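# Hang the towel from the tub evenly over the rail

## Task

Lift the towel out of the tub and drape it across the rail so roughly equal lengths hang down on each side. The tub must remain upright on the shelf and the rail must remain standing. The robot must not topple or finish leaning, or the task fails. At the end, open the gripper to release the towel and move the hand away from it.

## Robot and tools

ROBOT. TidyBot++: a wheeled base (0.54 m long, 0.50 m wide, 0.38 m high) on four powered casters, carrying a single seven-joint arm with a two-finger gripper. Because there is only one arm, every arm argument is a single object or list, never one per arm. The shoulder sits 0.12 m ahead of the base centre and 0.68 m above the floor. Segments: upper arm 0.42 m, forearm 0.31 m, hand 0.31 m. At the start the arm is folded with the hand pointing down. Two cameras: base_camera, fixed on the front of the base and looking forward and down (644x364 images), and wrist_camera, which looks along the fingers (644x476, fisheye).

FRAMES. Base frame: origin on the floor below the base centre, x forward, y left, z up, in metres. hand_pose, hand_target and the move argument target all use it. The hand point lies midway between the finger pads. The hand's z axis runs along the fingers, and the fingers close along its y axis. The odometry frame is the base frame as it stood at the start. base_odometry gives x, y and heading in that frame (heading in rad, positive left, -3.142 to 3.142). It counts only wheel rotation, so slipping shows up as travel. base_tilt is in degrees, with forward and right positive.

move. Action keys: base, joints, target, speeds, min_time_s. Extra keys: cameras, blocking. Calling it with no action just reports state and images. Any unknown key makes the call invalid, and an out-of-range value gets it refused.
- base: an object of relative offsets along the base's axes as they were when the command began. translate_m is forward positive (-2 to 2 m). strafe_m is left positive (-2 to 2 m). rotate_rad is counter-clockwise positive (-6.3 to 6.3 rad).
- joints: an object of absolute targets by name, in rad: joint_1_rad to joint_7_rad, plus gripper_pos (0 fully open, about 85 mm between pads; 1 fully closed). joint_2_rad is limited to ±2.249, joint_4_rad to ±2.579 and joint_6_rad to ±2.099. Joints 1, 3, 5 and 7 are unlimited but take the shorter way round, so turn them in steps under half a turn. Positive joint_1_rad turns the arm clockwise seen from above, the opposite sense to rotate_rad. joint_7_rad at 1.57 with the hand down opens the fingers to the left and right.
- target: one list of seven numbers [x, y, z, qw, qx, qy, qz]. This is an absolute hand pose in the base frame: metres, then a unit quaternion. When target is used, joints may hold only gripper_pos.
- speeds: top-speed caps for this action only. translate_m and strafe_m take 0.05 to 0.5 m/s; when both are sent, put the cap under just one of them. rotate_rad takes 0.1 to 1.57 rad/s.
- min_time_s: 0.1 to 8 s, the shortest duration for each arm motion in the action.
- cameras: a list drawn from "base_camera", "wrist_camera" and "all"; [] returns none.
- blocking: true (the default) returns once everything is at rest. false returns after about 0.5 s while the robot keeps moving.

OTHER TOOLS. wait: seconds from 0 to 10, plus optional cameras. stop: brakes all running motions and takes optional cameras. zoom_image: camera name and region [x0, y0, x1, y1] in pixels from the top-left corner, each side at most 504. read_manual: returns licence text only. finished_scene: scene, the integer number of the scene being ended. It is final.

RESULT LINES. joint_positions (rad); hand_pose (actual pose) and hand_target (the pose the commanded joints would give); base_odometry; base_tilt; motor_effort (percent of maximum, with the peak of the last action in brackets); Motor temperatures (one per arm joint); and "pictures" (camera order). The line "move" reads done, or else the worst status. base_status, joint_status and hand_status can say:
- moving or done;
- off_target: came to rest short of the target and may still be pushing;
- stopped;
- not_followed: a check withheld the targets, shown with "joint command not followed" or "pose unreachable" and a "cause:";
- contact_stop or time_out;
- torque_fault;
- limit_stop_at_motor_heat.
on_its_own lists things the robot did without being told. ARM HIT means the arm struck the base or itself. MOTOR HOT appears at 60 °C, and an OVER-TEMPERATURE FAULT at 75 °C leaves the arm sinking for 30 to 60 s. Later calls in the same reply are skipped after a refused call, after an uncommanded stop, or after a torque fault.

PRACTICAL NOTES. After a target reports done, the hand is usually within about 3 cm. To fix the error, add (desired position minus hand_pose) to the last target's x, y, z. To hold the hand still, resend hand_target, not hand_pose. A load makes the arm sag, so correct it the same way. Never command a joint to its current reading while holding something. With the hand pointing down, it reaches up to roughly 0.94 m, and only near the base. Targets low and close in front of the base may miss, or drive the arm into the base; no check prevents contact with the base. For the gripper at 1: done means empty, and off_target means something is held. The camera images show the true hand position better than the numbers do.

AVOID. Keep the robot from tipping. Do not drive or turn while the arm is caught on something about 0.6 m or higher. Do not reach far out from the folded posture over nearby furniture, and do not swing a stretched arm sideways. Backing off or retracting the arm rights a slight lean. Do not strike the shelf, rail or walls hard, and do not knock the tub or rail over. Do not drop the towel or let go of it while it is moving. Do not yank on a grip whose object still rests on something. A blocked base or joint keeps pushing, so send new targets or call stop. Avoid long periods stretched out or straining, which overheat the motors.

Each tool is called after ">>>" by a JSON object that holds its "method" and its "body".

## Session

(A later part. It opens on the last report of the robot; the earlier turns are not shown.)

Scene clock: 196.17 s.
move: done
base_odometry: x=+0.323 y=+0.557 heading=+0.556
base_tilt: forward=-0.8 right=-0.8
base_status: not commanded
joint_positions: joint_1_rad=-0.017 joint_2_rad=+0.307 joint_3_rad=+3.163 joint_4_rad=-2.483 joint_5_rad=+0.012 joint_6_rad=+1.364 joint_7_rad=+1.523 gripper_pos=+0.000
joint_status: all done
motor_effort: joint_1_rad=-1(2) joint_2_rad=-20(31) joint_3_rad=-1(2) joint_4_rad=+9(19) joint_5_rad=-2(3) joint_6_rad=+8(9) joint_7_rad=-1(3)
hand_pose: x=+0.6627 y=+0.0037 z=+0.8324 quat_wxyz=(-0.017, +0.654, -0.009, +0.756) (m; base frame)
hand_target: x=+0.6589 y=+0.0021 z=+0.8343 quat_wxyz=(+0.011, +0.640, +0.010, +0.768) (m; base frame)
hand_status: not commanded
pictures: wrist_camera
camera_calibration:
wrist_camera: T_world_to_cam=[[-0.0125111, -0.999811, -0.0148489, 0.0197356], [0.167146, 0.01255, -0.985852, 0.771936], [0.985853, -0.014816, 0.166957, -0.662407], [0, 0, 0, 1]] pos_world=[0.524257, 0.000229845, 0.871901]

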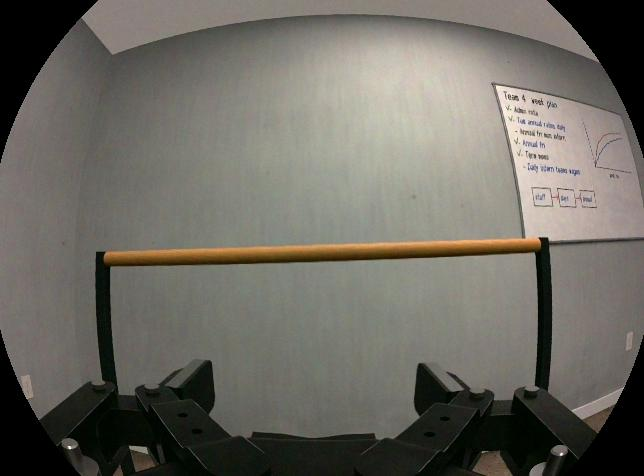

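>>> {"method": "move", "body": {"target": [0.45,0.0,0.6,0,0.976,0,0.216], "min_time_s": 2, "cameras": ["all"]}}

Scene clock: 199.93 s.
move: done
base_odometry: x=+0.323 y=+0.557 heading=+0.556
base_tilt: forward=-0.8 right=-0.8
base_status: not commanded
joint_positions: joint_1_rad=-0.017 joint_2_rad=-0.028 joint_3_rad=+3.163 joint_4_rad=-2.428 joint_5_rad=+0.012 joint_6_rad=-0.288 joint_7_rad=+1.523 gripper_pos=+0.000
joint_status: not commanded
motor_effort: joint_1_rad=-1(1) joint_2_rad=-11(20) joint_3_rad=+0(1) joint_4_rad=+11(12) joint_5_rad=-1(2) joint_6_rad=+3(8) joint_7_rad=-1(1)
hand_pose: x=+0.4562 y=-0.0014 z=+0.5907 quat_wxyz=(-0.002, +0.974, -0.021, +0.225) (m; base frame)
hand_target: x=+0.4500 y=+0.0000 z=+0.6000 quat_wxyz=(+0.000, +0.976, +0.000, +0.216) (m; base frame)
hand_status: done (0.011 m and 2.6 deg from the pose sent, 0.315 m and 73.3 deg at the start)
pictures: base_camera, wrist_camera
camera_calibration:
wrist_camera: T_world_to_cam=[[-0.0265955, -0.999479, 0.0182936, -0.00465631], [-0.888312, 0.0152366, -0.458987, 0.73858], [0.458469, -0.0284574, -0.888255, 0.445269], [0, 0, 0, 1]] pos_world=[0.451824, -0.00323612, 0.734596]

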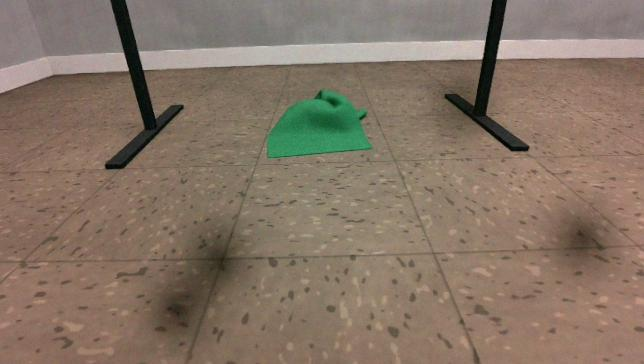

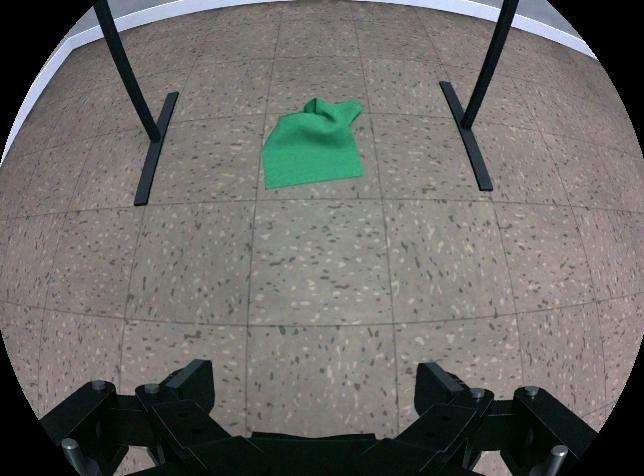

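>>> {"method": "move", "body": {"base": {"translate_m":0.37}, "speeds": {"translate_m":0.2}, "target": [0.62,0.0,0.16,0,0.985,0,0.174], "min_time_s": 3}}

>>> {"method": "move", "body": {"target": [0.63,0,0.05,0,0.985,0,0.174], "min_time_s": 2, "cameras": ["all"]}}

Scene clock: 204.70 s.
move: done
base_odometry: x=+0.638 y=+0.752 heading=+0.556
base_tilt: forward=-0.8 right=-0.8
base_status: done
joint_positions: joint_1_rad=-0.016 joint_2_rad=+1.338 joint_3_rad=+3.163 joint_4_rad=-1.846 joint_5_rad=+0.012 joint_6_rad=+0.333 joint_7_rad=+1.523 gripper_pos=+0.000
joint_status: not commanded
motor_effort: joint_1_rad=+0(1) joint_2_rad=-33(35) joint_3_rad=-1(1) joint_4_rad=-1(12) joint_5_rad=-1(2) joint_6_rad=+1(4) joint_7_rad=-1(1)
hand_pose: x=+0.6039 y=-0.0031 z=+0.1662 quat_wxyz=(+0.005, +0.989, -0.011, +0.144) (m; base frame)
hand_target: x=+0.6200 y=+0.0000 z=+0.1600 quat_wxyz=(+0.000, +0.985, +0.000, +0.174) (m; base frame)
hand_status: done (0.018 m and 3.7 deg from the pose sent, 0.461 m and 6.4 deg at the start)
pictures: none

Scene clock: 207.03 s.
move: done
base_odometry: x=+0.638 y=+0.752 heading=+0.556
base_tilt: forward=-0.8 right=-0.8
base_status: not commanded
joint_positions: joint_1_rad=-0.016 joint_2_rad=+1.596 joint_3_rad=+3.163 joint_4_rad=-1.575 joint_5_rad=+0.012 joint_6_rad=+0.334 joint_7_rad=+1.523 gripper_pos=+0.000
joint_status: not commanded
motor_effort: joint_1_rad=+0(1) joint_2_rad=-34(36) joint_3_rad=-1(1) joint_4_rad=+0(1) joint_5_rad=-1(2) joint_6_rad=+2(2) joint_7_rad=-1(1)
hand_pose: x=+0.6235 y=-0.0027 z=+0.0596 quat_wxyz=(+0.005, +0.988, -0.008, +0.152) (m; base frame)
hand_target: x=+0.6300 y=+0.0000 z=+0.0500 quat_wxyz=(+0.000, +0.985, +0.000, +0.174) (m; base frame)
hand_status: done (0.012 m and 2.8 deg from the pose sent, 0.119 m and 3.7 deg at the start)
pictures: base_camera, wrist_camera
camera_calibration:
wrist_camera: T_world_to_cam=[[0.000127751, -0.999325, 0.0367336, -0.00961764], [-0.946579, -0.0119664, -0.322249, 0.671519], [0.322472, -0.0347301, -0.945942, -0.0149618], [0, 0, 0, 1]] pos_world=[0.640472, -0.00209512, 0.202597]

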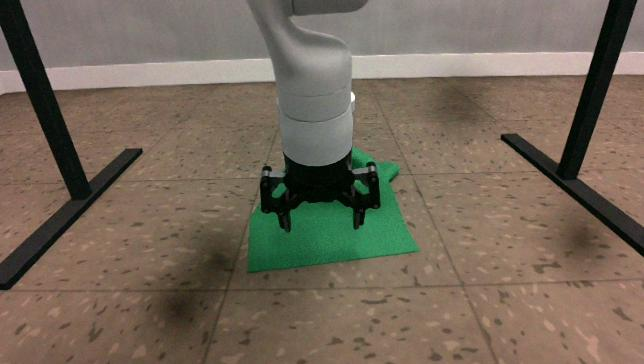

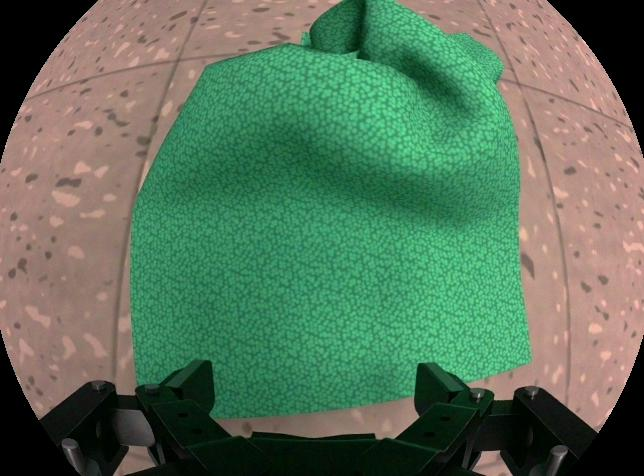

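>>> {"method": "move", "body": {"base": {"translate_m":0.012,"strafe_m":-0.006}}}

>>> {"method": "move", "body": {"target": [0.634,0,-0.002,0,0.985,0,0.174], "min_time_s": 2, "cameras": ["wrist_camera"]}}

>>> {"method": "move", "body": {"joints": {"gripper_pos":1}, "cameras": ["all"]}}

Scene clock: 208.87 s.
move: done
base_odometry: x=+0.651 y=+0.754 heading=+0.556
base_tilt: forward=-0.8 right=-0.8
base_status: done
joint_positions: joint_1_rad=-0.011 joint_2_rad=+1.598 joint_3_rad=+3.163 joint_4_rad=-1.568 joint_5_rad=+0.012 joint_6_rad=+0.335 joint_7_rad=+1.523 gripper_pos=+0.000
joint_status: not commanded
motor_effort: joint_1_rad=-1(1) joint_2_rad=-34(35) joint_3_rad=-1(2) joint_4_rad=+0(1) joint_5_rad=-1(2) joint_6_rad=+2(2) joint_7_rad=-1(1)
hand_pose: x=+0.6267 y=-0.0048 z=+0.0594 quat_wxyz=(+0.005, +0.988, -0.011, +0.154) (m; base frame)
hand_target: x=+0.6300 y=+0.0000 z=+0.0500 quat_wxyz=(+0.000, +0.985, +0.000, +0.174) (m; base frame)
hand_status: not commanded
pictures: none

Scene clock: 211.17 s.
move: done
base_odometry: x=+0.651 y=+0.754 heading=+0.556
base_tilt: forward=-0.8 right=-0.8
base_status: not commanded
joint_positions: joint_1_rad=-0.011 joint_2_rad=+1.715 joint_3_rad=+3.163 joint_4_rad=-1.421 joint_5_rad=+0.012 joint_6_rad=+0.335 joint_7_rad=+1.523 gripper_pos=+0.000
joint_status: not commanded
motor_effort: joint_1_rad=-1(2) joint_2_rad=-33(35) joint_3_rad=-1(1) joint_4_rad=+1(1) joint_5_rad=-2(2) joint_6_rad=+2(2) joint_7_rad=-1(1)
hand_pose: x=+0.6411 y=-0.0042 z=+0.0133 quat_wxyz=(+0.004, +0.985, -0.009, +0.169) (m; base frame)
hand_target: x=+0.6340 y=+0.0000 z=-0.0020 quat_wxyz=(+0.000, +0.985, +0.000, +0.174) (m; base frame)
hand_status: done (0.017 m and 1.3 deg from the pose sent, 0.062 m and 2.6 deg at the start)
pictures: wrist_camera
camera_calibration:
wrist_camera: T_world_to_cam=[[-0.00308243, -0.999376, 0.0351758, -0.00729923], [-0.934386, -0.00965301, -0.35613, 0.665961], [0.356248, -0.0339655, -0.933774, -0.0863063], [0, 0, 0, 1]] pos_world=[0.652989, -0.00379759, 0.156835]

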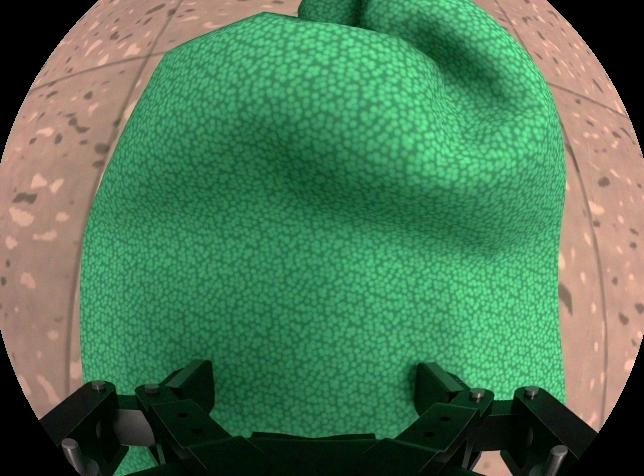

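Scene clock: 212.27 s.
move: done
base_odometry: x=+0.651 y=+0.754 heading=+0.556
base_tilt: forward=-0.8 right=-0.8
base_status: not commanded
joint_positions: joint_1_rad=-0.011 joint_2_rad=+1.696 joint_3_rad=+3.158 joint_4_rad=-1.412 joint_5_rad=+0.012 joint_6_rad=+0.337 joint_7_rad=+1.523 gripper_pos=+0.981
joint_status: all done
motor_effort: joint_1_rad=-1(2) joint_2_rad=-22(33) joint_3_rad=-1(2) joint_4_rad=+0(4) joint_5_rad=-1(2) joint_6_rad=-1(2) joint_7_rad=-1(1)
hand_pose: x=+0.6600 y=-0.0014 z=+0.0248 quat_wxyz=(+0.002, +0.983, -0.010, +0.184) (m; base frame)
hand_target: x=+0.6340 y=+0.0000 z=-0.0020 quat_wxyz=(+0.000, +0.985, +0.000, +0.174) (m; base frame)
hand_status: not commanded
pictures: base_camera, wrist_camera
camera_calibration:
wrist_camera: T_world_to_cam=[[-0.0044532, -0.999527, 0.0304255, -0.0038433], [-0.923129, -0.00758873, -0.384415, 0.680902], [0.384465, -0.0297985, -0.922659, -0.101024], [0, 0, 0, 1]] pos_world=[0.667383, -0.00168466, 0.168656]

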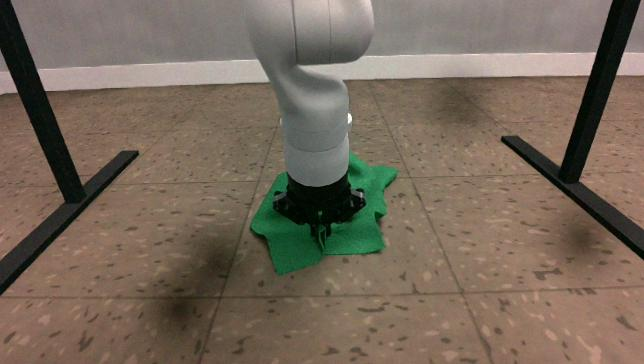

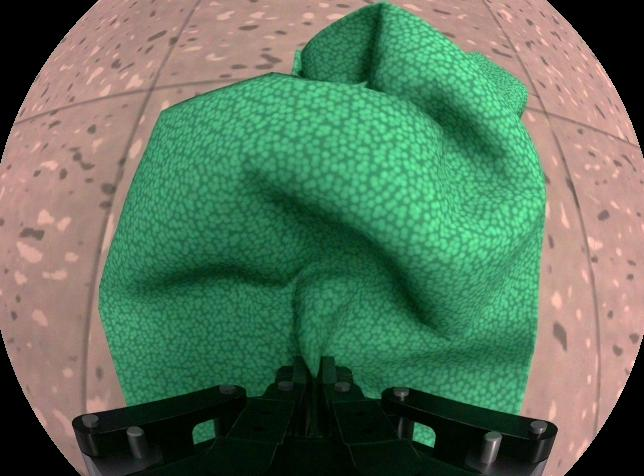

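>>> {"method": "move", "body": {"target": [0.66,0,0.1,0,0.976,0,0.216], "min_time_s": 1.5}}

>>> {"method": "move", "body": {"base": {"translate_m":-0.5}, "speeds": {"translate_m":0.2}}}

>>> {"method": "move", "body": {"target": [0.68,0,0.25,0,0.93,0,0.367], "min_time_s": 2}}

>>> {"method": "move", "body": {"target": [0.73,0,0.66,0,0.848,0,0.53], "min_time_s": 3, "cameras": ["all"]}}

Scene clock: 215.00 s.
move: done
base_odometry: x=+0.651 y=+0.754 heading=+0.556
base_tilt: forward=-0.8 right=-0.8
base_status: not commanded
joint_positions: joint_1_rad=-0.011 joint_2_rad=+1.589 joint_3_rad=+3.158 joint_4_rad=-1.628 joint_5_rad=+0.012 joint_6_rad=+0.397 joint_7_rad=+1.523 gripper_pos=+0.981
joint_status: not commanded
motor_effort: joint_1_rad=+0(1) joint_2_rad=-34(35) joint_3_rad=-1(2) joint_4_rad=-1(3) joint_5_rad=-1(2) joint_6_rad=+2(2) joint_7_rad=-1(1)
hand_pose: x=+0.6150 y=-0.0021 z=+0.0654 quat_wxyz=(+0.002, +0.987, -0.011, +0.161) (m; base frame)
hand_target: x=+0.6600 y=+0.0000 z=+0.1000 quat_wxyz=(+0.000, +0.976, +0.000, +0.216) (m; base frame)
hand_status: done (0.057 m and 6.6 deg from the pose sent, 0.075 m and 3.9 deg at the start)
pictures: none

Scene clock: 218.23 s.
move: done
base_odometry: x=+0.226 y=+0.489 heading=+0.556
base_tilt: forward=-0.8 right=-0.8
base_status: done
joint_positions: joint_1_rad=-0.010 joint_2_rad=+1.585 joint_3_rad=+3.158 joint_4_rad=-1.635 joint_5_rad=+0.012 joint_6_rad=+0.403 joint_7_rad=+1.523 gripper_pos=+0.981
joint_status: not commanded
motor_effort: joint_1_rad=+0(2) joint_2_rad=-34(36) joint_3_rad=-1(2) joint_4_rad=-1(2) joint_5_rad=-2(2) joint_6_rad=+2(3) joint_7_rad=-1(1)
hand_pose: x=+0.6143 y=-0.0025 z=+0.0671 quat_wxyz=(+0.002, +0.987, -0.012, +0.162) (m; base frame)
hand_target: x=+0.6600 y=+0.0000 z=+0.1000 quat_wxyz=(+0.000, +0.976, +0.000, +0.216) (m; base frame)
hand_status: not commanded
pictures: none

Scene clock: 220.57 s.
move: done
base_odometry: x=+0.226 y=+0.489 heading=+0.556
base_tilt: forward=-0.8 right=-0.8
base_status: not commanded
joint_positions: joint_1_rad=-0.010 joint_2_rad=+1.377 joint_3_rad=+3.158 joint_4_rad=-1.998 joint_5_rad=+0.012 joint_6_rad=+0.860 joint_7_rad=+1.523 gripper_pos=+0.981
joint_status: not commanded
motor_effort: joint_1_rad=+0(2) joint_2_rad=-32(35) joint_3_rad=-1(1) joint_4_rad=-1(2) joint_5_rad=-2(2) joint_6_rad=+5(5) joint_7_rad=-1(1)
hand_pose: x=+0.6422 y=-0.0002 z=+0.2049 quat_wxyz=(-0.004, +0.951, -0.012, +0.309) (m; base frame)
hand_target: x=+0.6800 y=+0.0000 z=+0.2500 quat_wxyz=(+0.000, +0.930, +0.000, +0.367) (m; base frame)
hand_status: done (0.059 m and 7.3 deg from the pose sent, 0.194 m and 24.5 deg at the start)
pictures: none

Scene clock: 224.13 s.
move: done
base_odometry: x=+0.226 y=+0.489 heading=+0.556
base_tilt: forward=-0.8 right=-0.8
base_status: not commanded
joint_positions: joint_1_rad=-0.010 joint_2_rad=+0.464 joint_3_rad=+3.158 joint_4_rad=-2.173 joint_5_rad=+0.012 joint_6_rad=+0.653 joint_7_rad=+1.523 gripper_pos=+0.981
joint_status: not commanded
motor_effort: joint_1_rad=+0(1) joint_2_rad=-27(35) joint_3_rad=-1(1) joint_4_rad=+11(11) joint_5_rad=-2(2) joint_6_rad=+8(8) joint_7_rad=-1(1)
hand_pose: x=+0.7444 y=+0.0002 z=+0.6579 quat_wxyz=(-0.009, +0.837, -0.014, +0.547) (m; base frame)
hand_target: x=+0.7300 y=+0.0000 z=+0.6600 quat_wxyz=(+0.000, +0.848, +0.000, +0.530) (m; base frame)
hand_status: done (0.015 m and 3.0 deg from the pose sent, 0.463 m and 28.1 deg at the start)
pictures: base_camera, wrist_camera
camera_calibration:
wrist_camera: T_world_to_cam=[[-0.0248505, -0.999689, 0.0019761, 0.0127929], [-0.379709, 0.00761028, -0.925075, 0.953396], [0.924772, -0.0237389, -0.37978, -0.308766], [0, 0, 0, 1]] pos_world=[0.647868, -0.00179647, 0.764674]

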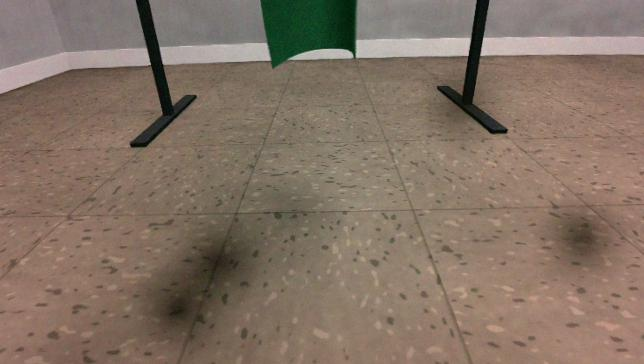

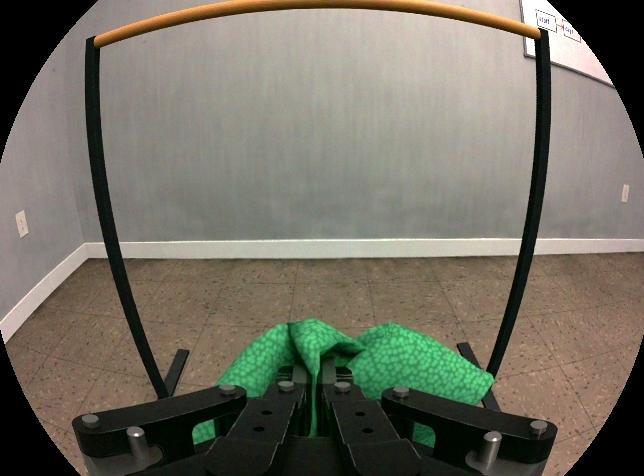

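>>> {"method": "move", "body": {"target": [0.62,0,1.0,0,0.866,0,0.5], "min_time_s": 2.5}}

>>> {"method": "move", "body": {"base": {"translate_m":0.4}, "speeds": {"translate_m":0.25}, "target": [0.66,0.005,1.09,0,0.866,0,0.5], "min_time_s": 2, "cameras": ["all"]}}

Scene clock: 228.93 s.
move: done
base_odometry: x=+0.226 y=+0.489 heading=+0.556
base_tilt: forward=-0.8 right=-0.8
base_status: not commanded
joint_positions: joint_1_rad=-0.010 joint_2_rad=-0.158 joint_3_rad=+3.158 joint_4_rad=-1.591 joint_5_rad=+0.012 joint_6_rad=-0.642 joint_7_rad=+1.523 gripper_pos=+0.981
joint_status: not commanded
motor_effort: joint_1_rad=+0(2) joint_2_rad=-14(29) joint_3_rad=-1(1) joint_4_rad=+18(19) joint_5_rad=-1(2) joint_6_rad=+7(8) joint_7_rad=-1(1)
hand_pose: x=+0.6369 y=-0.0052 z=+0.9900 quat_wxyz=(-0.006, +0.861, -0.022, +0.508) (m; base frame)
hand_target: x=+0.6200 y=+0.0000 z=+1.0000 quat_wxyz=(+0.000, +0.866, +0.000, +0.500) (m; base frame)
hand_status: done (0.020 m and 2.8 deg from the pose sent, 0.364 m and 6.6 deg at the start)
pictures: none

Scene clock: 231.50 s.
move: done
base_odometry: x=+0.566 y=+0.701 heading=+0.556
base_tilt: forward=-0.8 right=-0.8
base_status: done
joint_positions: joint_1_rad=-0.014 joint_2_rad=-0.031 joint_3_rad=+3.158 joint_4_rad=-1.150 joint_5_rad=+0.012 joint_6_rad=-0.923 joint_7_rad=+1.523 gripper_pos=+0.981
joint_status: not commanded
motor_effort: joint_1_rad=-1(2) joint_2_rad=-17(20) joint_3_rad=-1(2) joint_4_rad=+17(19) joint_5_rad=-1(2) joint_6_rad=+8(8) joint_7_rad=-1(1)
hand_pose: x=+0.6664 y=-0.0032 z=+1.0981 quat_wxyz=(-0.006, +0.852, -0.021, +0.522) (m; base frame)
hand_target: x=+0.6600 y=+0.0050 z=+1.0900 quat_wxyz=(+0.000, +0.866, +0.000, +0.500) (m; base frame)
hand_status: done (0.013 m and 3.9 deg from the pose sent, 0.103 m and 2.8 deg at the start)
pictures: base_camera, wrist_camera
camera_calibration:
wrist_camera: T_world_to_cam=[[-0.0383746, -0.999263, 0.000648719, 0.0170635], [-0.432846, 0.0160374, -0.901325, 1.34042], [0.900651, -0.0348688, -0.433142, 0.00516304], [0, 0, 0, 1]] pos_world=[0.576201, -0.00426599, 1.21038]

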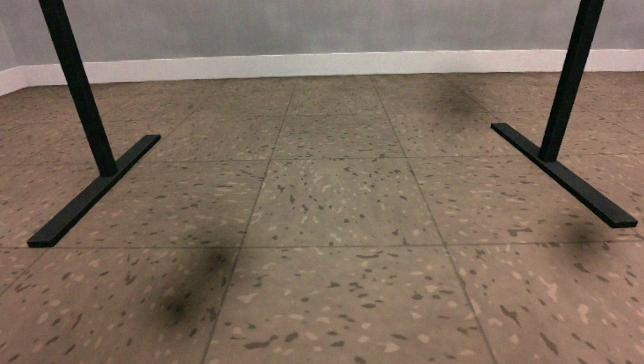

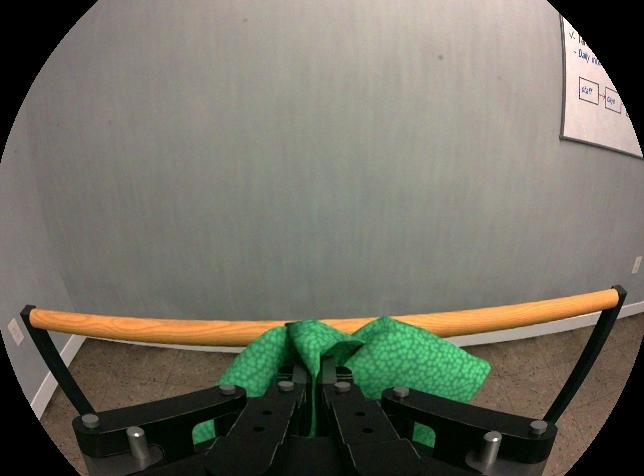

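>>> {"method": "move", "body": {"base": {"translate_m":0.41}, "speeds": {"translate_m":0.12}, "cameras": ["wrist_camera"]}}

>>> {"method": "move", "body": {"target": [0.66,0.005,1.045,0,0.9063,0,0.4226], "min_time_s": 1.5}}

>>> {"method": "move", "body": {"joints": {"gripper_pos":0.3}, "cameras": ["wrist_camera"]}}

>>> {"method": "wait", "body": {"seconds": 1, "cameras": ["all"]}}

Scene clock: 236.67 s.
move: done
base_odometry: x=+0.914 y=+0.918 heading=+0.556
base_tilt: forward=-0.8 right=-0.8
base_status: done
joint_positions: joint_1_rad=-0.015 joint_2_rad=-0.026 joint_3_rad=+3.158 joint_4_rad=-1.149 joint_5_rad=+0.012 joint_6_rad=-0.926 joint_7_rad=+1.523 gripper_pos=+0.981
joint_status: not commanded
motor_effort: joint_1_rad=+0(2) joint_2_rad=-17(21) joint_3_rad=+0(1) joint_4_rad=+17(18) joint_5_rad=-1(2) joint_6_rad=+7(8) joint_7_rad=-1(1)
hand_pose: x=+0.6680 y=-0.0029 z=+1.0954 quat_wxyz=(-0.006, +0.854, -0.021, +0.520) (m; base frame)
hand_target: x=+0.6600 y=+0.0050 z=+1.0900 quat_wxyz=(+0.000, +0.866, +0.000, +0.500) (m; base frame)
hand_status: not commanded
pictures: wrist_camera
camera_calibration:
wrist_camera: T_world_to_cam=[[-0.0378805, -0.999282, 0.000975998, 0.0167741], [-0.438538, 0.0157463, -0.898575, 1.33946], [0.897914, -0.0344665, -0.43882, 0.0106214], [0, 0, 0, 1]] pos_world=[0.578504, -0.00396351, 1.20825]

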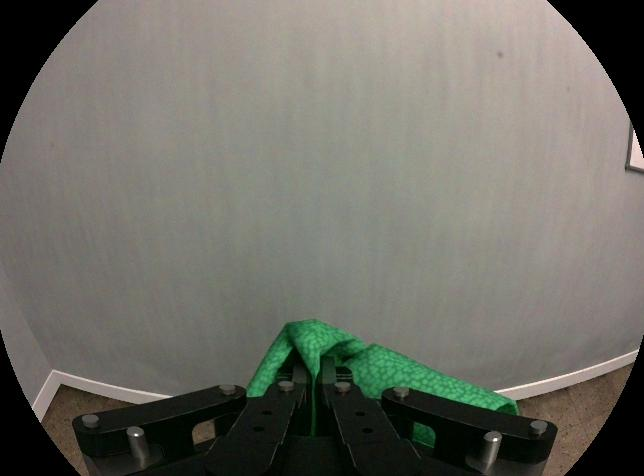

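Scene clock: 238.47 s.
move: done
base_odometry: x=+0.914 y=+0.918 heading=+0.556
base_tilt: forward=-0.8 right=-0.8
base_status: not commanded
joint_positions: joint_1_rad=-0.017 joint_2_rad=+0.025 joint_3_rad=+3.158 joint_4_rad=-1.076 joint_5_rad=+0.012 joint_6_rad=-1.096 joint_7_rad=+1.523 gripper_pos=+0.981
joint_status: not commanded
motor_effort: joint_1_rad=+0(1) joint_2_rad=-18(19) joint_3_rad=-1(1) joint_4_rad=+16(17) joint_5_rad=-1(2) joint_6_rad=+7(8) joint_7_rad=-1(1)
hand_pose: x=+0.6620 y=-0.0019 z=+1.0623 quat_wxyz=(-0.005, +0.890, -0.021, +0.455) (m; base frame)
hand_target: x=+0.6600 y=+0.0050 z=+1.0450 quat_wxyz=(+0.000, +0.906, +0.000, +0.423) (m; base frame)
hand_status: done (0.019 m and 4.8 deg from the pose sent, 0.052 m and 12.9 deg at the start)
pictures: none

Scene clock: 239.40 s.
move: done
base_odometry: x=+0.914 y=+0.918 heading=+0.556
base_tilt: forward=-0.8 right=-0.8
base_status: not commanded
joint_positions: joint_1_rad=-0.017 joint_2_rad=+0.025 joint_3_rad=+3.158 joint_4_rad=-1.074 joint_5_rad=+0.012 joint_6_rad=-1.097 joint_7_rad=+1.523 gripper_pos=+0.300
joint_status: all done
motor_effort: joint_1_rad=+0(1) joint_2_rad=-18(19) joint_3_rad=-1(1) joint_4_rad=+16(16) joint_5_rad=-1(2) joint_6_rad=+6(7) joint_7_rad=-1(1)
hand_pose: x=+0.6619 y=-0.0018 z=+1.0631 quat_wxyz=(-0.005, +0.890, -0.021, +0.455) (m; base frame)
hand_target: x=+0.6600 y=+0.0050 z=+1.0450 quat_wxyz=(+0.000, +0.906, +0.000, +0.423) (m; base frame)
hand_status: not commanded
pictures: wrist_camera
camera_calibration:
wrist_camera: T_world_to_cam=[[-0.0372771, -0.999285, 0.00624863, 0.0116103], [-0.565738, 0.0159489, -0.824431, 1.3131], [0.823742, -0.0342674, -0.565928, 0.186106], [0, 0, 0, 1]] pos_world=[0.590001, -0.00296315, 1.18781]

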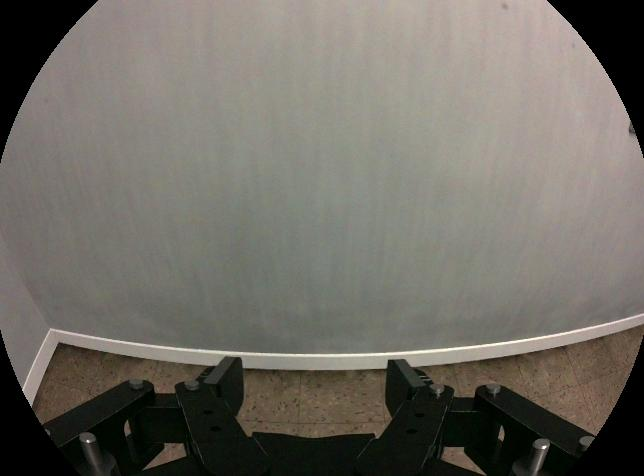

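Scene clock: 240.40 s.
base_odometry: x=+0.914 y=+0.918 heading=+0.556
base_tilt: forward=-0.8 right=-0.8
base_status: not commanded
joint_positions: joint_1_rad=-0.017 joint_2_rad=+0.025 joint_3_rad=+3.158 joint_4_rad=-1.074 joint_5_rad=+0.012 joint_6_rad=-1.097 joint_7_rad=+1.523 gripper_pos=+0.300
joint_status: all done
motor_effort: joint_1_rad=-1(1) joint_2_rad=-18(19) joint_3_rad=-1(1) joint_4_rad=+16(16) joint_5_rad=-1(2) joint_6_rad=+6(7) joint_7_rad=-1(1)
hand_pose: x=+0.6619 y=-0.0018 z=+1.0631 quat_wxyz=(-0.005, +0.890, -0.021, +0.455) (m; base frame)
hand_target: x=+0.6600 y=+0.0050 z=+1.0450 quat_wxyz=(+0.000, +0.906, +0.000, +0.423) (m; base frame)
hand_status: not commanded
wait: 1.00 s; at rest by 0.27 s
pictures: base_camera, wrist_camera
camera_calibration:
wrist_camera: T_world_to_cam=[[-0.0372771, -0.999285, 0.00624863, 0.0116103], [-0.565738, 0.0159489, -0.824431, 1.3131], [0.823742, -0.0342674, -0.565928, 0.186106], [0, 0, 0, 1]] pos_world=[0.590001, -0.00296315, 1.18781]

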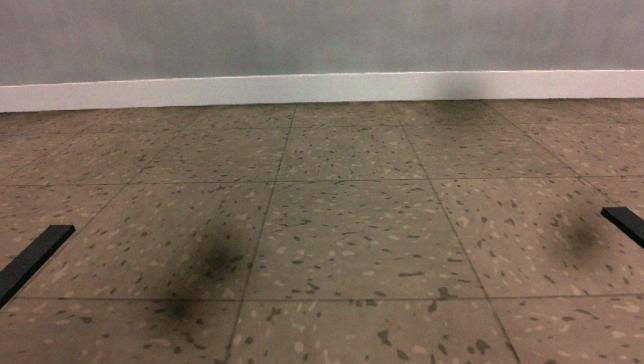

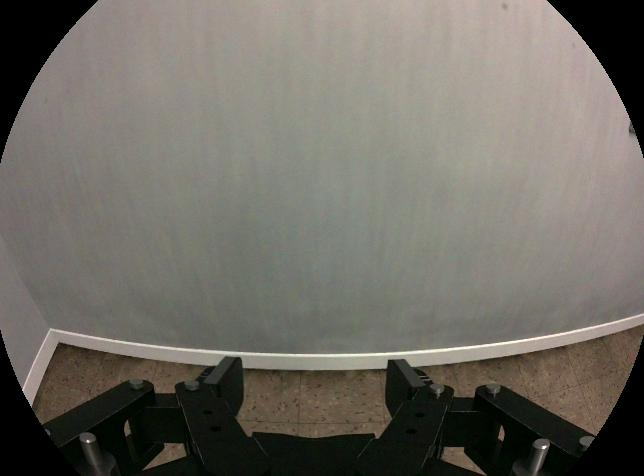

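>>> {"method": "move", "body": {"joints": {"gripper_pos":0}}}

>>> {"method": "move", "body": {"target": [0.57,0.0,1.16,0,0.895,0,0.446], "min_time_s": 2, "cameras": ["wrist_camera"]}}

Scene clock: 242.47 s.
move: done
base_odometry: x=+0.914 y=+0.918 heading=+0.556
base_tilt: forward=-0.8 right=-0.8
base_status: not commanded
joint_positions: joint_1_rad=-0.017 joint_2_rad=+0.025 joint_3_rad=+3.158 joint_4_rad=-1.074 joint_5_rad=+0.012 joint_6_rad=-1.097 joint_7_rad=+1.523 gripper_pos=+0.000
joint_status: all done
motor_effort: joint_1_rad=-1(2) joint_2_rad=-18(18) joint_3_rad=-1(1) joint_4_rad=+16(16) joint_5_rad=-1(1) joint_6_rad=+6(7) joint_7_rad=-1(1)
hand_pose: x=+0.6619 y=-0.0018 z=+1.0631 quat_wxyz=(-0.005, +0.890, -0.021, +0.455) (m; base frame)
hand_target: x=+0.6600 y=+0.0050 z=+1.0450 quat_wxyz=(+0.000, +0.906, +0.000, +0.423) (m; base frame)
hand_status: not commanded
pictures: none

Scene clock: 244.77 s.
move: done
base_odometry: x=+0.914 y=+0.918 heading=+0.556
base_tilt: forward=-0.8 right=-0.8
base_status: not commanded
joint_positions: joint_1_rad=-0.017 joint_2_rad=+0.025 joint_3_rad=+3.158 joint_4_rad=-0.689 joint_5_rad=+0.012 joint_6_rad=-1.463 joint_7_rad=+1.523 gripper_pos=+0.000
joint_status: not commanded
motor_effort: joint_1_rad=-1(1) joint_2_rad=-15(19) joint_3_rad=-1(1) joint_4_rad=+13(17) joint_5_rad=-1(1) joint_6_rad=+6(7) joint_7_rad=-1(1)
hand_pose: x=+0.5915 y=-0.0022 z=+1.1626 quat_wxyz=(-0.005, +0.886, -0.023, +0.464) (m; base frame)
hand_target: x=+0.5700 y=+0.0000 z=+1.1600 quat_wxyz=(+0.000, +0.895, +0.000, +0.446) (m; base frame)
hand_status: done (0.022 m and 3.6 deg from the pose sent, 0.134 m and 2.8 deg at the start)
pictures: wrist_camera
camera_calibration:
wrist_camera: T_world_to_cam=[[-0.0407741, -0.999164, 0.00288021, 0.0140085], [-0.549833, 0.0200306, -0.835035, 1.35822], [0.834279, -0.0356314, -0.55019, 0.275878], [0, 0, 0, 1]] pos_world=[0.517208, -0.00337934, 1.28591]

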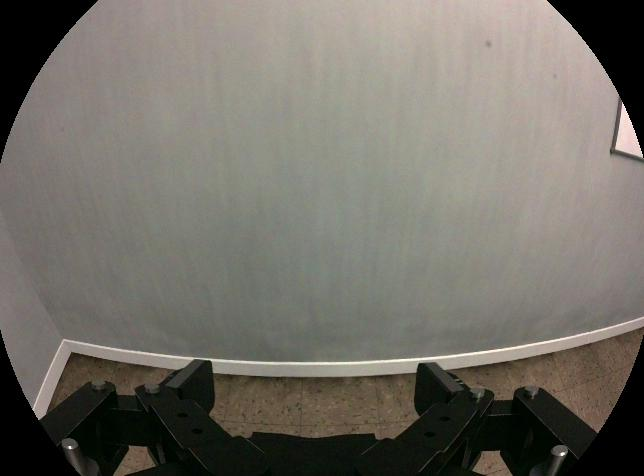

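>>> {"method": "move", "body": {"base": {"translate_m":-0.65}, "speeds": {"translate_m":0.25}, "cameras": ["all"]}}

Scene clock: 249.17 s.
move: done
base_odometry: x=+0.362 y=+0.574 heading=+0.558
base_tilt: forward=-0.8 right=-0.8
base_status: done
joint_positions: joint_1_rad=-0.018 joint_2_rad=+0.020 joint_3_rad=+3.159 joint_4_rad=-0.686 joint_5_rad=+0.012 joint_6_rad=-1.468 joint_7_rad=+1.523 gripper_pos=+0.000
joint_status: not commanded
motor_effort: joint_1_rad=+0(2) joint_2_rad=-15(21) joint_3_rad=-1(2) joint_4_rad=+13(14) joint_5_rad=-1(2) joint_6_rad=+7(7) joint_7_rad=-1(1)
hand_pose: x=+0.5879 y=-0.0023 z=+1.1647 quat_wxyz=(-0.005, +0.885, -0.023, +0.465) (m; base frame)
hand_target: x=+0.5700 y=+0.0000 z=+1.1600 quat_wxyz=(+0.000, +0.895, +0.000, +0.446) (m; base frame)
hand_status: not commanded
pictures: base_camera, wrist_camera
camera_calibration:
wrist_camera: T_world_to_cam=[[-0.0409759, -0.999157, 0.00268886, 0.0140929], [-0.548132, 0.020229, -0.836147, 1.35832], [0.835388, -0.0357358, -0.548498, 0.277485], [0, 0, 0, 1]] pos_world=[0.513309, -0.00348029, 1.28792]

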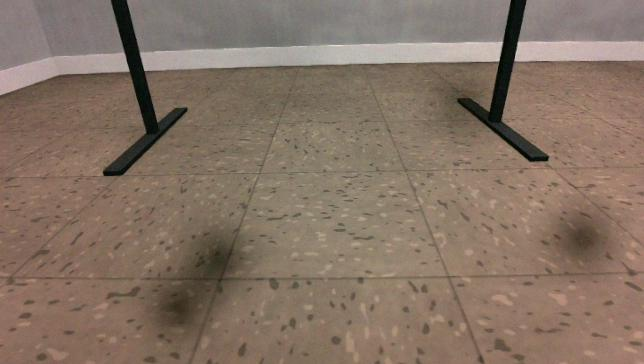

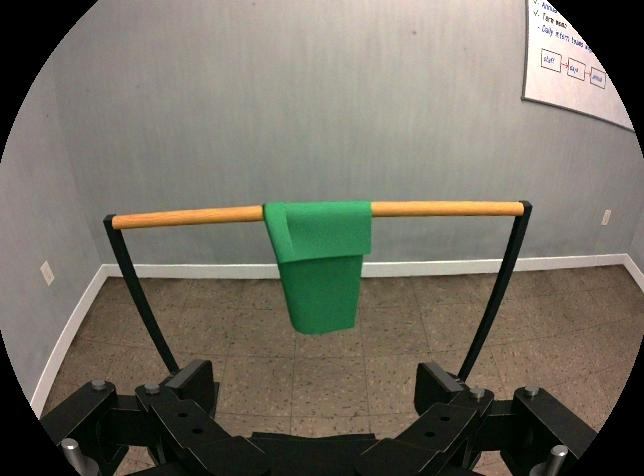

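>>> {"method": "move", "body": {"joints": {"joint_1_rad":0,"joint_2_rad":2.22,"joint_3_rad":3.14,"joint_4_rad":0.22,"joint_5_rad":0,"joint_6_rad":2.0,"joint_7_rad":3.1416,"gripper_pos":0}, "min_time_s": 4, "cameras": ["all"]}}

Scene clock: 256.93 s.
move: done
base_odometry: x=+0.362 y=+0.574 heading=+0.557
base_tilt: forward=-0.8 right=-0.8
base_status: not commanded
joint_positions: joint_1_rad=-0.017 joint_2_rad=+2.190 joint_3_rad=+3.159 joint_4_rad=+0.194 joint_5_rad=+0.012 joint_6_rad=+1.930 joint_7_rad=+3.053 gripper_pos=+0.000
joint_status: all done
motor_effort: joint_1_rad=-1(2) joint_2_rad=-41(53) joint_3_rad=-2(2) joint_4_rad=+13(18) joint_5_rad=-2(3) joint_6_rad=+0(8) joint_7_rad=-1(3)
hand_pose: x=+0.7683 y=+0.0213 z=+0.6183 quat_wxyz=(+0.663, +0.016, +0.032, +0.748) (m; base frame)
hand_target: x=+0.7400 y=+0.0008 z=+0.6079 quat_wxyz=(+0.707, +0.000, +0.000, +0.707) (m; base frame)
hand_status: not commanded
pictures: base_camera, wrist_camera
camera_calibration:
wrist_camera: T_world_to_cam=[[-0.994552, -0.0939966, 0.0450742, 0.73362], [0.0960076, -0.994375, 0.0447396, -0.0180869], [0.0406153, 0.0488233, 0.997981, -0.519505], [0, 0, 0, 1]] pos_world=[0.752459, 0.0763366, 0.486198]

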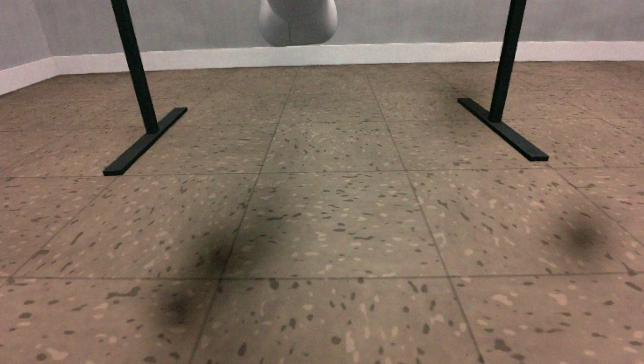

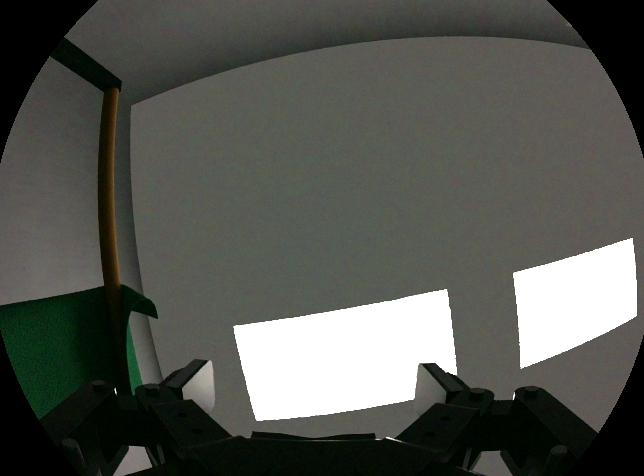

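>>> {"method": "move", "body": {"base": {"translate_m":0.25}, "speeds": {"translate_m":0.12}, "cameras": ["wrist_camera"]}}

>>> {"method": "move", "body": {"joints": {"joint_2_rad":1.97,"joint_4_rad":-0.02}, "min_time_s": 2, "cameras": ["wrist_camera"]}}

Scene clock: 260.33 s.
move: done
base_odometry: x=+0.574 y=+0.707 heading=+0.558
base_tilt: forward=-0.8 right=-0.8
base_status: done
joint_positions: joint_1_rad=-0.014 joint_2_rad=+2.191 joint_3_rad=+3.159 joint_4_rad=+0.194 joint_5_rad=+0.012 joint_6_rad=+1.937 joint_7_rad=+3.053 gripper_pos=+0.000
joint_status: not commanded
motor_effort: joint_1_rad=-1(2) joint_2_rad=-41(43) joint_3_rad=-2(2) joint_4_rad=+13(13) joint_5_rad=-2(2) joint_6_rad=+0(1) joint_7_rad=-1(1)
hand_pose: x=+0.7659 y=+0.0198 z=+0.6179 quat_wxyz=(+0.664, +0.013, +0.030, +0.747) (m; base frame)
hand_target: x=+0.7400 y=+0.0008 z=+0.6079 quat_wxyz=(+0.707, +0.000, +0.000, +0.707) (m; base frame)
hand_status: not commanded
pictures: wrist_camera
camera_calibration:
wrist_camera: T_world_to_cam=[[-0.995095, -0.0910902, 0.0385834, 0.735545], [0.0928024, -0.994659, 0.045189, -0.0171165], [0.0342611, 0.0485479, 0.998233, -0.514115], [0, 0, 0, 1]] pos_world=[0.75114, 0.0749351, 0.4856]

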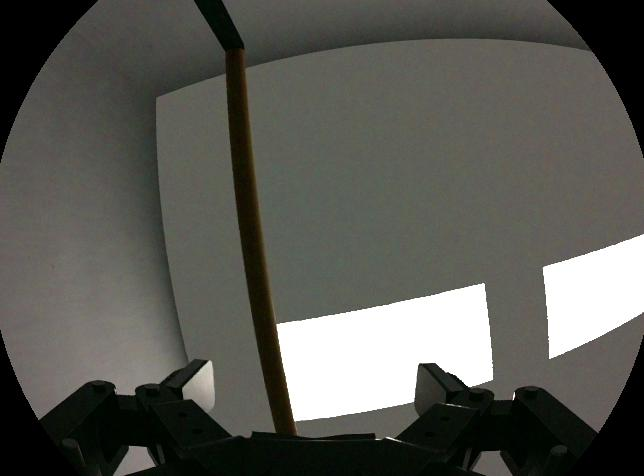

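Scene clock: 262.67 s.
move: done
base_odometry: x=+0.574 y=+0.707 heading=+0.558
base_tilt: forward=-0.8 right=-0.8
base_status: not commanded
joint_positions: joint_1_rad=-0.014 joint_2_rad=+2.036 joint_3_rad=+3.159 joint_4_rad=-0.003 joint_5_rad=+0.012 joint_6_rad=+1.937 joint_7_rad=+3.053 gripper_pos=+0.000
joint_status: all done
motor_effort: joint_1_rad=+0(1) joint_2_rad=-45(45) joint_3_rad=-2(2) joint_4_rad=+13(14) joint_5_rad=-2(2) joint_6_rad=+0(1) joint_7_rad=-1(1)
hand_pose: x=+0.8071 y=+0.0198 z=+0.6604 quat_wxyz=(+0.665, +0.028, +0.045, +0.745) (m; base frame)
hand_target: x=+0.7907 y=+0.0009 z=+0.7016 quat_wxyz=(+0.707, -0.003, -0.004, +0.707) (m; base frame)
hand_status: not commanded
pictures: wrist_camera
camera_calibration:
wrist_camera: T_world_to_cam=[[-0.992797, -0.0879442, 0.0813572, 0.744705], [0.0916994, -0.994831, 0.0436258, -0.0209616], [0.0771, 0.050772, 0.99573, -0.590976], [0, 0, 0, 1]] pos_world=[0.786827, 0.0746442, 0.528779]

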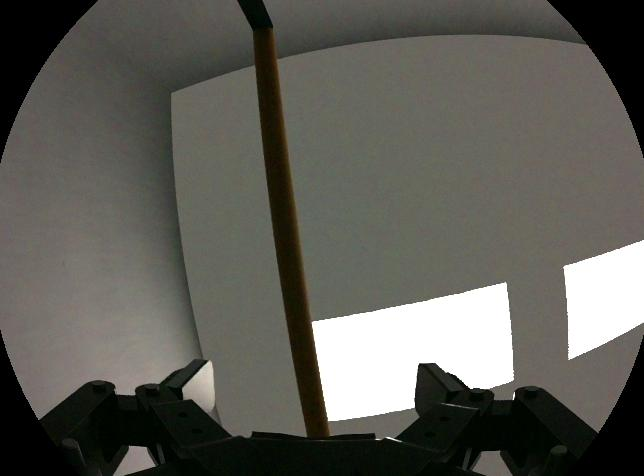

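>>> {"method": "move", "body": {"joints": {"joint_2_rad":2.22,"joint_4_rad":0.22}, "min_time_s": 2, "cameras": ["base_camera"]}}

>>> {"method": "move", "body": {"base": {"translate_m":-0.35}, "speeds": {"translate_m":0.2}, "cameras": ["all"]}}

Scene clock: 265.87 s.
move: done
base_odometry: x=+0.574 y=+0.707 heading=+0.558
base_tilt: forward=-0.8 right=-0.8
base_status: not commanded
joint_positions: joint_1_rad=-0.014 joint_2_rad=+2.182 joint_3_rad=+3.159 joint_4_rad=+0.195 joint_5_rad=+0.012 joint_6_rad=+1.937 joint_7_rad=+3.053 gripper_pos=+0.000
joint_status: all done
motor_effort: joint_1_rad=+0(1) joint_2_rad=-41(45) joint_3_rad=-1(2) joint_4_rad=+12(13) joint_5_rad=-2(2) joint_6_rad=+0(1) joint_7_rad=-1(1)
hand_pose: x=+0.7664 y=+0.0198 z=+0.6238 quat_wxyz=(+0.664, +0.010, +0.027, +0.747) (m; base frame)
hand_target: x=+0.7400 y=+0.0008 z=+0.6079 quat_wxyz=(+0.707, +0.000, +0.000, +0.707) (m; base frame)
hand_status: not commanded
pictures: base_camera

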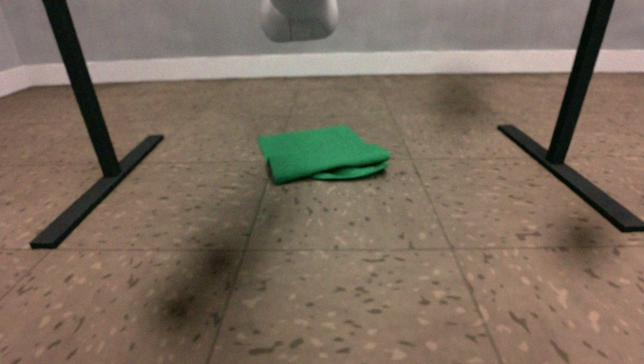

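Scene clock: 268.33 s.
move: done
base_odometry: x=+0.277 y=+0.521 heading=+0.559
base_tilt: forward=-0.8 right=-0.8
base_status: done
joint_positions: joint_1_rad=-0.009 joint_2_rad=+2.188 joint_3_rad=+3.159 joint_4_rad=+0.195 joint_5_rad=+0.012 joint_6_rad=+1.940 joint_7_rad=+3.053 gripper_pos=+0.000
joint_status: not commanded
motor_effort: joint_1_rad=-1(2) joint_2_rad=-41(43) joint_3_rad=-2(2) joint_4_rad=+12(13) joint_5_rad=-2(2) joint_6_rad=-1(1) joint_7_rad=-1(1)
hand_pose: x=+0.7649 y=+0.0166 z=+0.6204 quat_wxyz=(+0.666, +0.010, +0.027, +0.745) (m; base frame)
hand_target: x=+0.7400 y=+0.0008 z=+0.6079 quat_wxyz=(+0.707, +0.000, +0.000, +0.707) (m; base frame)
hand_status: not commanded
pictures: base_camera, wrist_camera
camera_calibration:
wrist_camera: T_world_to_cam=[[-0.995802, -0.0862222, 0.0307274, 0.739452], [0.0875721, -0.99511, 0.04569, -0.0167225], [0.0266376, 0.0481891, 0.998483, -0.510835], [0, 0, 0, 1]] pos_world=[0.75142, 0.0717331, 0.488103]

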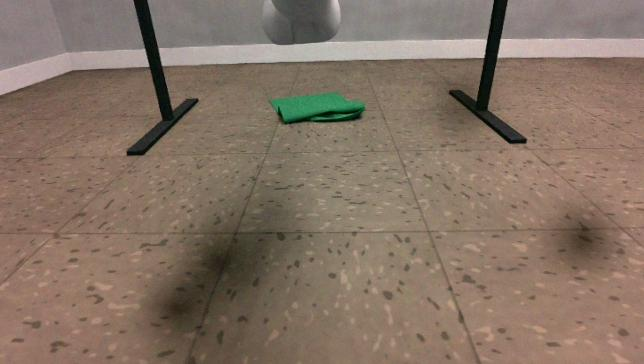

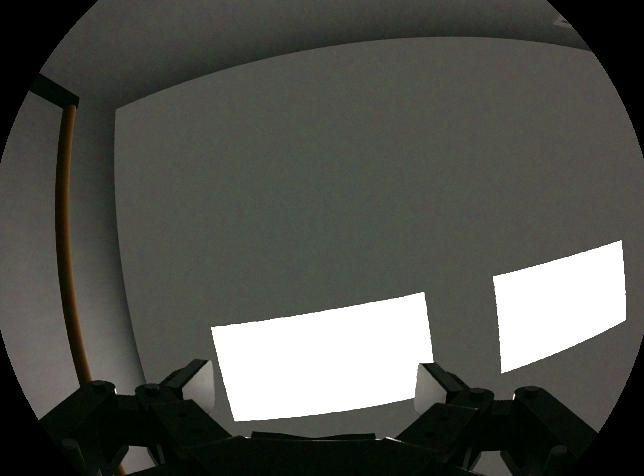

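>>> {"method": "move", "body": {"joints": {"joint_1_rad":0,"joint_2_rad":0.34,"joint_3_rad":3.14,"joint_4_rad":-2.4,"joint_5_rad":0,"joint_6_rad":0.3,"joint_7_rad":1.6}, "min_time_s": 3}}

>>> {"method": "move", "body": {"base": {"translate_m":0.2}, "target": [0.6,0.0,0.45,0,0.976,0,0.216], "min_time_s": 2, "cameras": ["wrist_camera"]}}

>>> {"method": "zoom_image", "body": {"camera": "wrist_camera", "region": [180, 50, 460, 260]}}

Scene clock: 273.93 s.
move: done
base_odometry: x=+0.277 y=+0.521 heading=+0.559
base_tilt: forward=-0.8 right=-0.8
base_status: not commanded
joint_positions: joint_1_rad=-0.009 joint_2_rad=+0.385 joint_3_rad=+3.159 joint_4_rad=-2.385 joint_5_rad=+0.012 joint_6_rad=+0.378 joint_7_rad=+1.691 gripper_pos=+0.000
joint_status: all done
motor_effort: joint_1_rad=+0(2) joint_2_rad=-21(48) joint_3_rad=-1(3) joint_4_rad=+8(14) joint_5_rad=-2(3) joint_6_rad=+5(9) joint_7_rad=-1(2)
hand_pose: x=+0.6032 y=-0.0015 z=+0.5507 quat_wxyz=(+0.026, +0.929, +0.060, +0.365) (m; base frame)
hand_target: x=+0.5831 y=+0.0021 z=+0.5514 quat_wxyz=(+0.005, +0.939, +0.014, +0.344) (m; base frame)
hand_status: not commanded
pictures: none

Scene clock: 276.27 s.
move: done
base_odometry: x=+0.447 y=+0.628 heading=+0.559
base_tilt: forward=-0.8 right=-0.8
base_status: done
joint_positions: joint_1_rad=-0.008 joint_2_rad=+0.578 joint_3_rad=+3.158 joint_4_rad=-2.199 joint_5_rad=+0.012 joint_6_rad=+0.154 joint_7_rad=+1.658 gripper_pos=+0.000
joint_status: not commanded
motor_effort: joint_1_rad=+0(3) joint_2_rad=-27(27) joint_3_rad=-1(3) joint_4_rad=+7(9) joint_5_rad=-2(2) joint_6_rad=+3(6) joint_7_rad=-1(1)
hand_pose: x=+0.6155 y=-0.0028 z=+0.4702 quat_wxyz=(+0.017, +0.965, +0.046, +0.256) (m; base frame)
hand_target: x=+0.6000 y=+0.0000 z=+0.4500 quat_wxyz=(+0.000, +0.976, +0.000, +0.216) (m; base frame)
hand_status: done (0.026 m and 7.4 deg from the pose sent, 0.101 m and 19.4 deg at the start)
pictures: wrist_camera
camera_calibration:
wrist_camera: T_world_to_cam=[[0.0910573, -0.991908, 0.0884763, -0.105057], [-0.850158, -0.123696, -0.511792, 0.825732], [0.518594, -0.0286165, -0.854542, 0.212341], [0, 0, 0, 1]] pos_world=[0.60145, 0.00400923, 0.613352]

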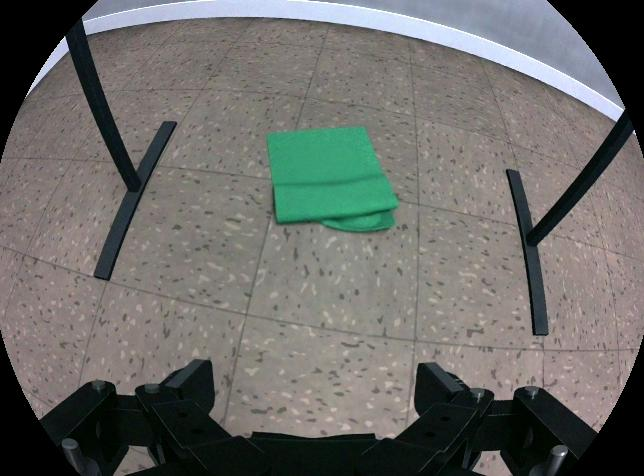

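Scaled by 1.800.

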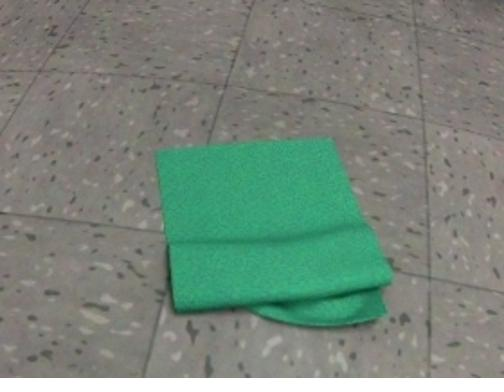

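>>> {"method": "move", "body": {"target": [0.62,0.0,0.16,0,0.985,0,0.174], "min_time_s": 2.5}}

>>> {"method": "move", "body": {"base": {"translate_m":0.42,"strafe_m":-0.035}, "speeds": {"translate_m":0.2}, "cameras": ["all"]}}

Scene clock: 281.40 s.
move: done
base_odometry: x=+0.447 y=+0.628 heading=+0.559
base_tilt: forward=-0.7 right=-0.8
base_status: not commanded
joint_positions: joint_1_rad=-0.008 joint_2_rad=+1.340 joint_3_rad=+3.158 joint_4_rad=-1.846 joint_5_rad=+0.012 joint_6_rad=+0.334 joint_7_rad=+1.646 gripper_pos=+0.000
joint_status: not commanded
motor_effort: joint_1_rad=-1(2) joint_2_rad=-33(35) joint_3_rad=-1(1) joint_4_rad=-1(7) joint_5_rad=-1(2) joint_6_rad=+2(4) joint_7_rad=-1(1)
hand_pose: x=+0.6038 y=-0.0036 z=+0.1656 quat_wxyz=(+0.012, +0.988, +0.046, +0.144) (m; base frame)
hand_target: x=+0.6200 y=+0.0000 z=+0.1600 quat_wxyz=(+0.000, +0.985, +0.000, +0.174) (m; base frame)
hand_status: done (0.017 m and 6.4 deg from the pose sent, 0.310 m and 11.2 deg at the start)
pictures: none

Scene clock: 284.23 s.
move: done
base_odometry: x=+0.822 y=+0.821 heading=+0.559
base_tilt: forward=-0.8 right=-0.8
base_status: done
joint_positions: joint_1_rad=-0.008 joint_2_rad=+1.340 joint_3_rad=+3.158 joint_4_rad=-1.836 joint_5_rad=+0.012 joint_6_rad=+0.340 joint_7_rad=+1.646 gripper_pos=+0.000
joint_status: not commanded
motor_effort: joint_1_rad=+0(1) joint_2_rad=-34(35) joint_3_rad=-1(1) joint_4_rad=+0(2) joint_5_rad=-2(2) joint_6_rad=+2(2) joint_7_rad=-1(1)
hand_pose: x=+0.6112 y=-0.0035 z=+0.1667 quat_wxyz=(+0.012, +0.987, +0.046, +0.152) (m; base frame)
hand_target: x=+0.6200 y=+0.0000 z=+0.1600 quat_wxyz=(+0.000, +0.985, +0.000, +0.174) (m; base frame)
hand_status: not commanded
pictures: base_camera, wrist_camera
camera_calibration:
wrist_camera: T_world_to_cam=[[0.104676, -0.992228, 0.0672838, -0.0832777], [-0.939775, -0.120824, -0.319727, 0.689403], [0.325371, -0.0297639, -0.945118, 0.0884129], [0, 0, 0, 1]] pos_world=[0.627833, 0.00329716, 0.309584]

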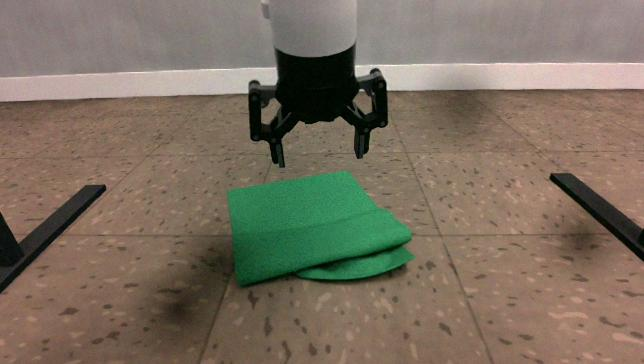

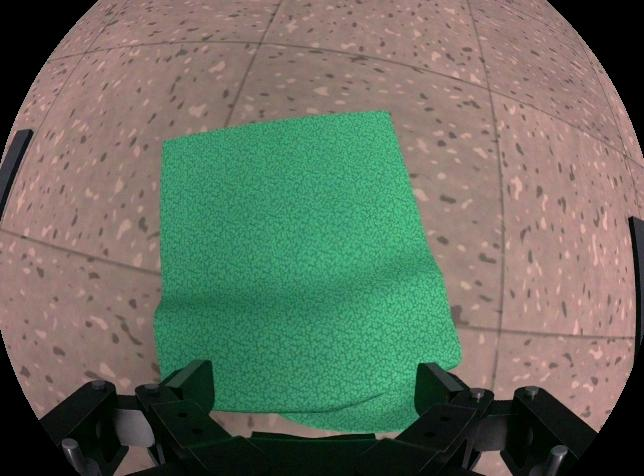

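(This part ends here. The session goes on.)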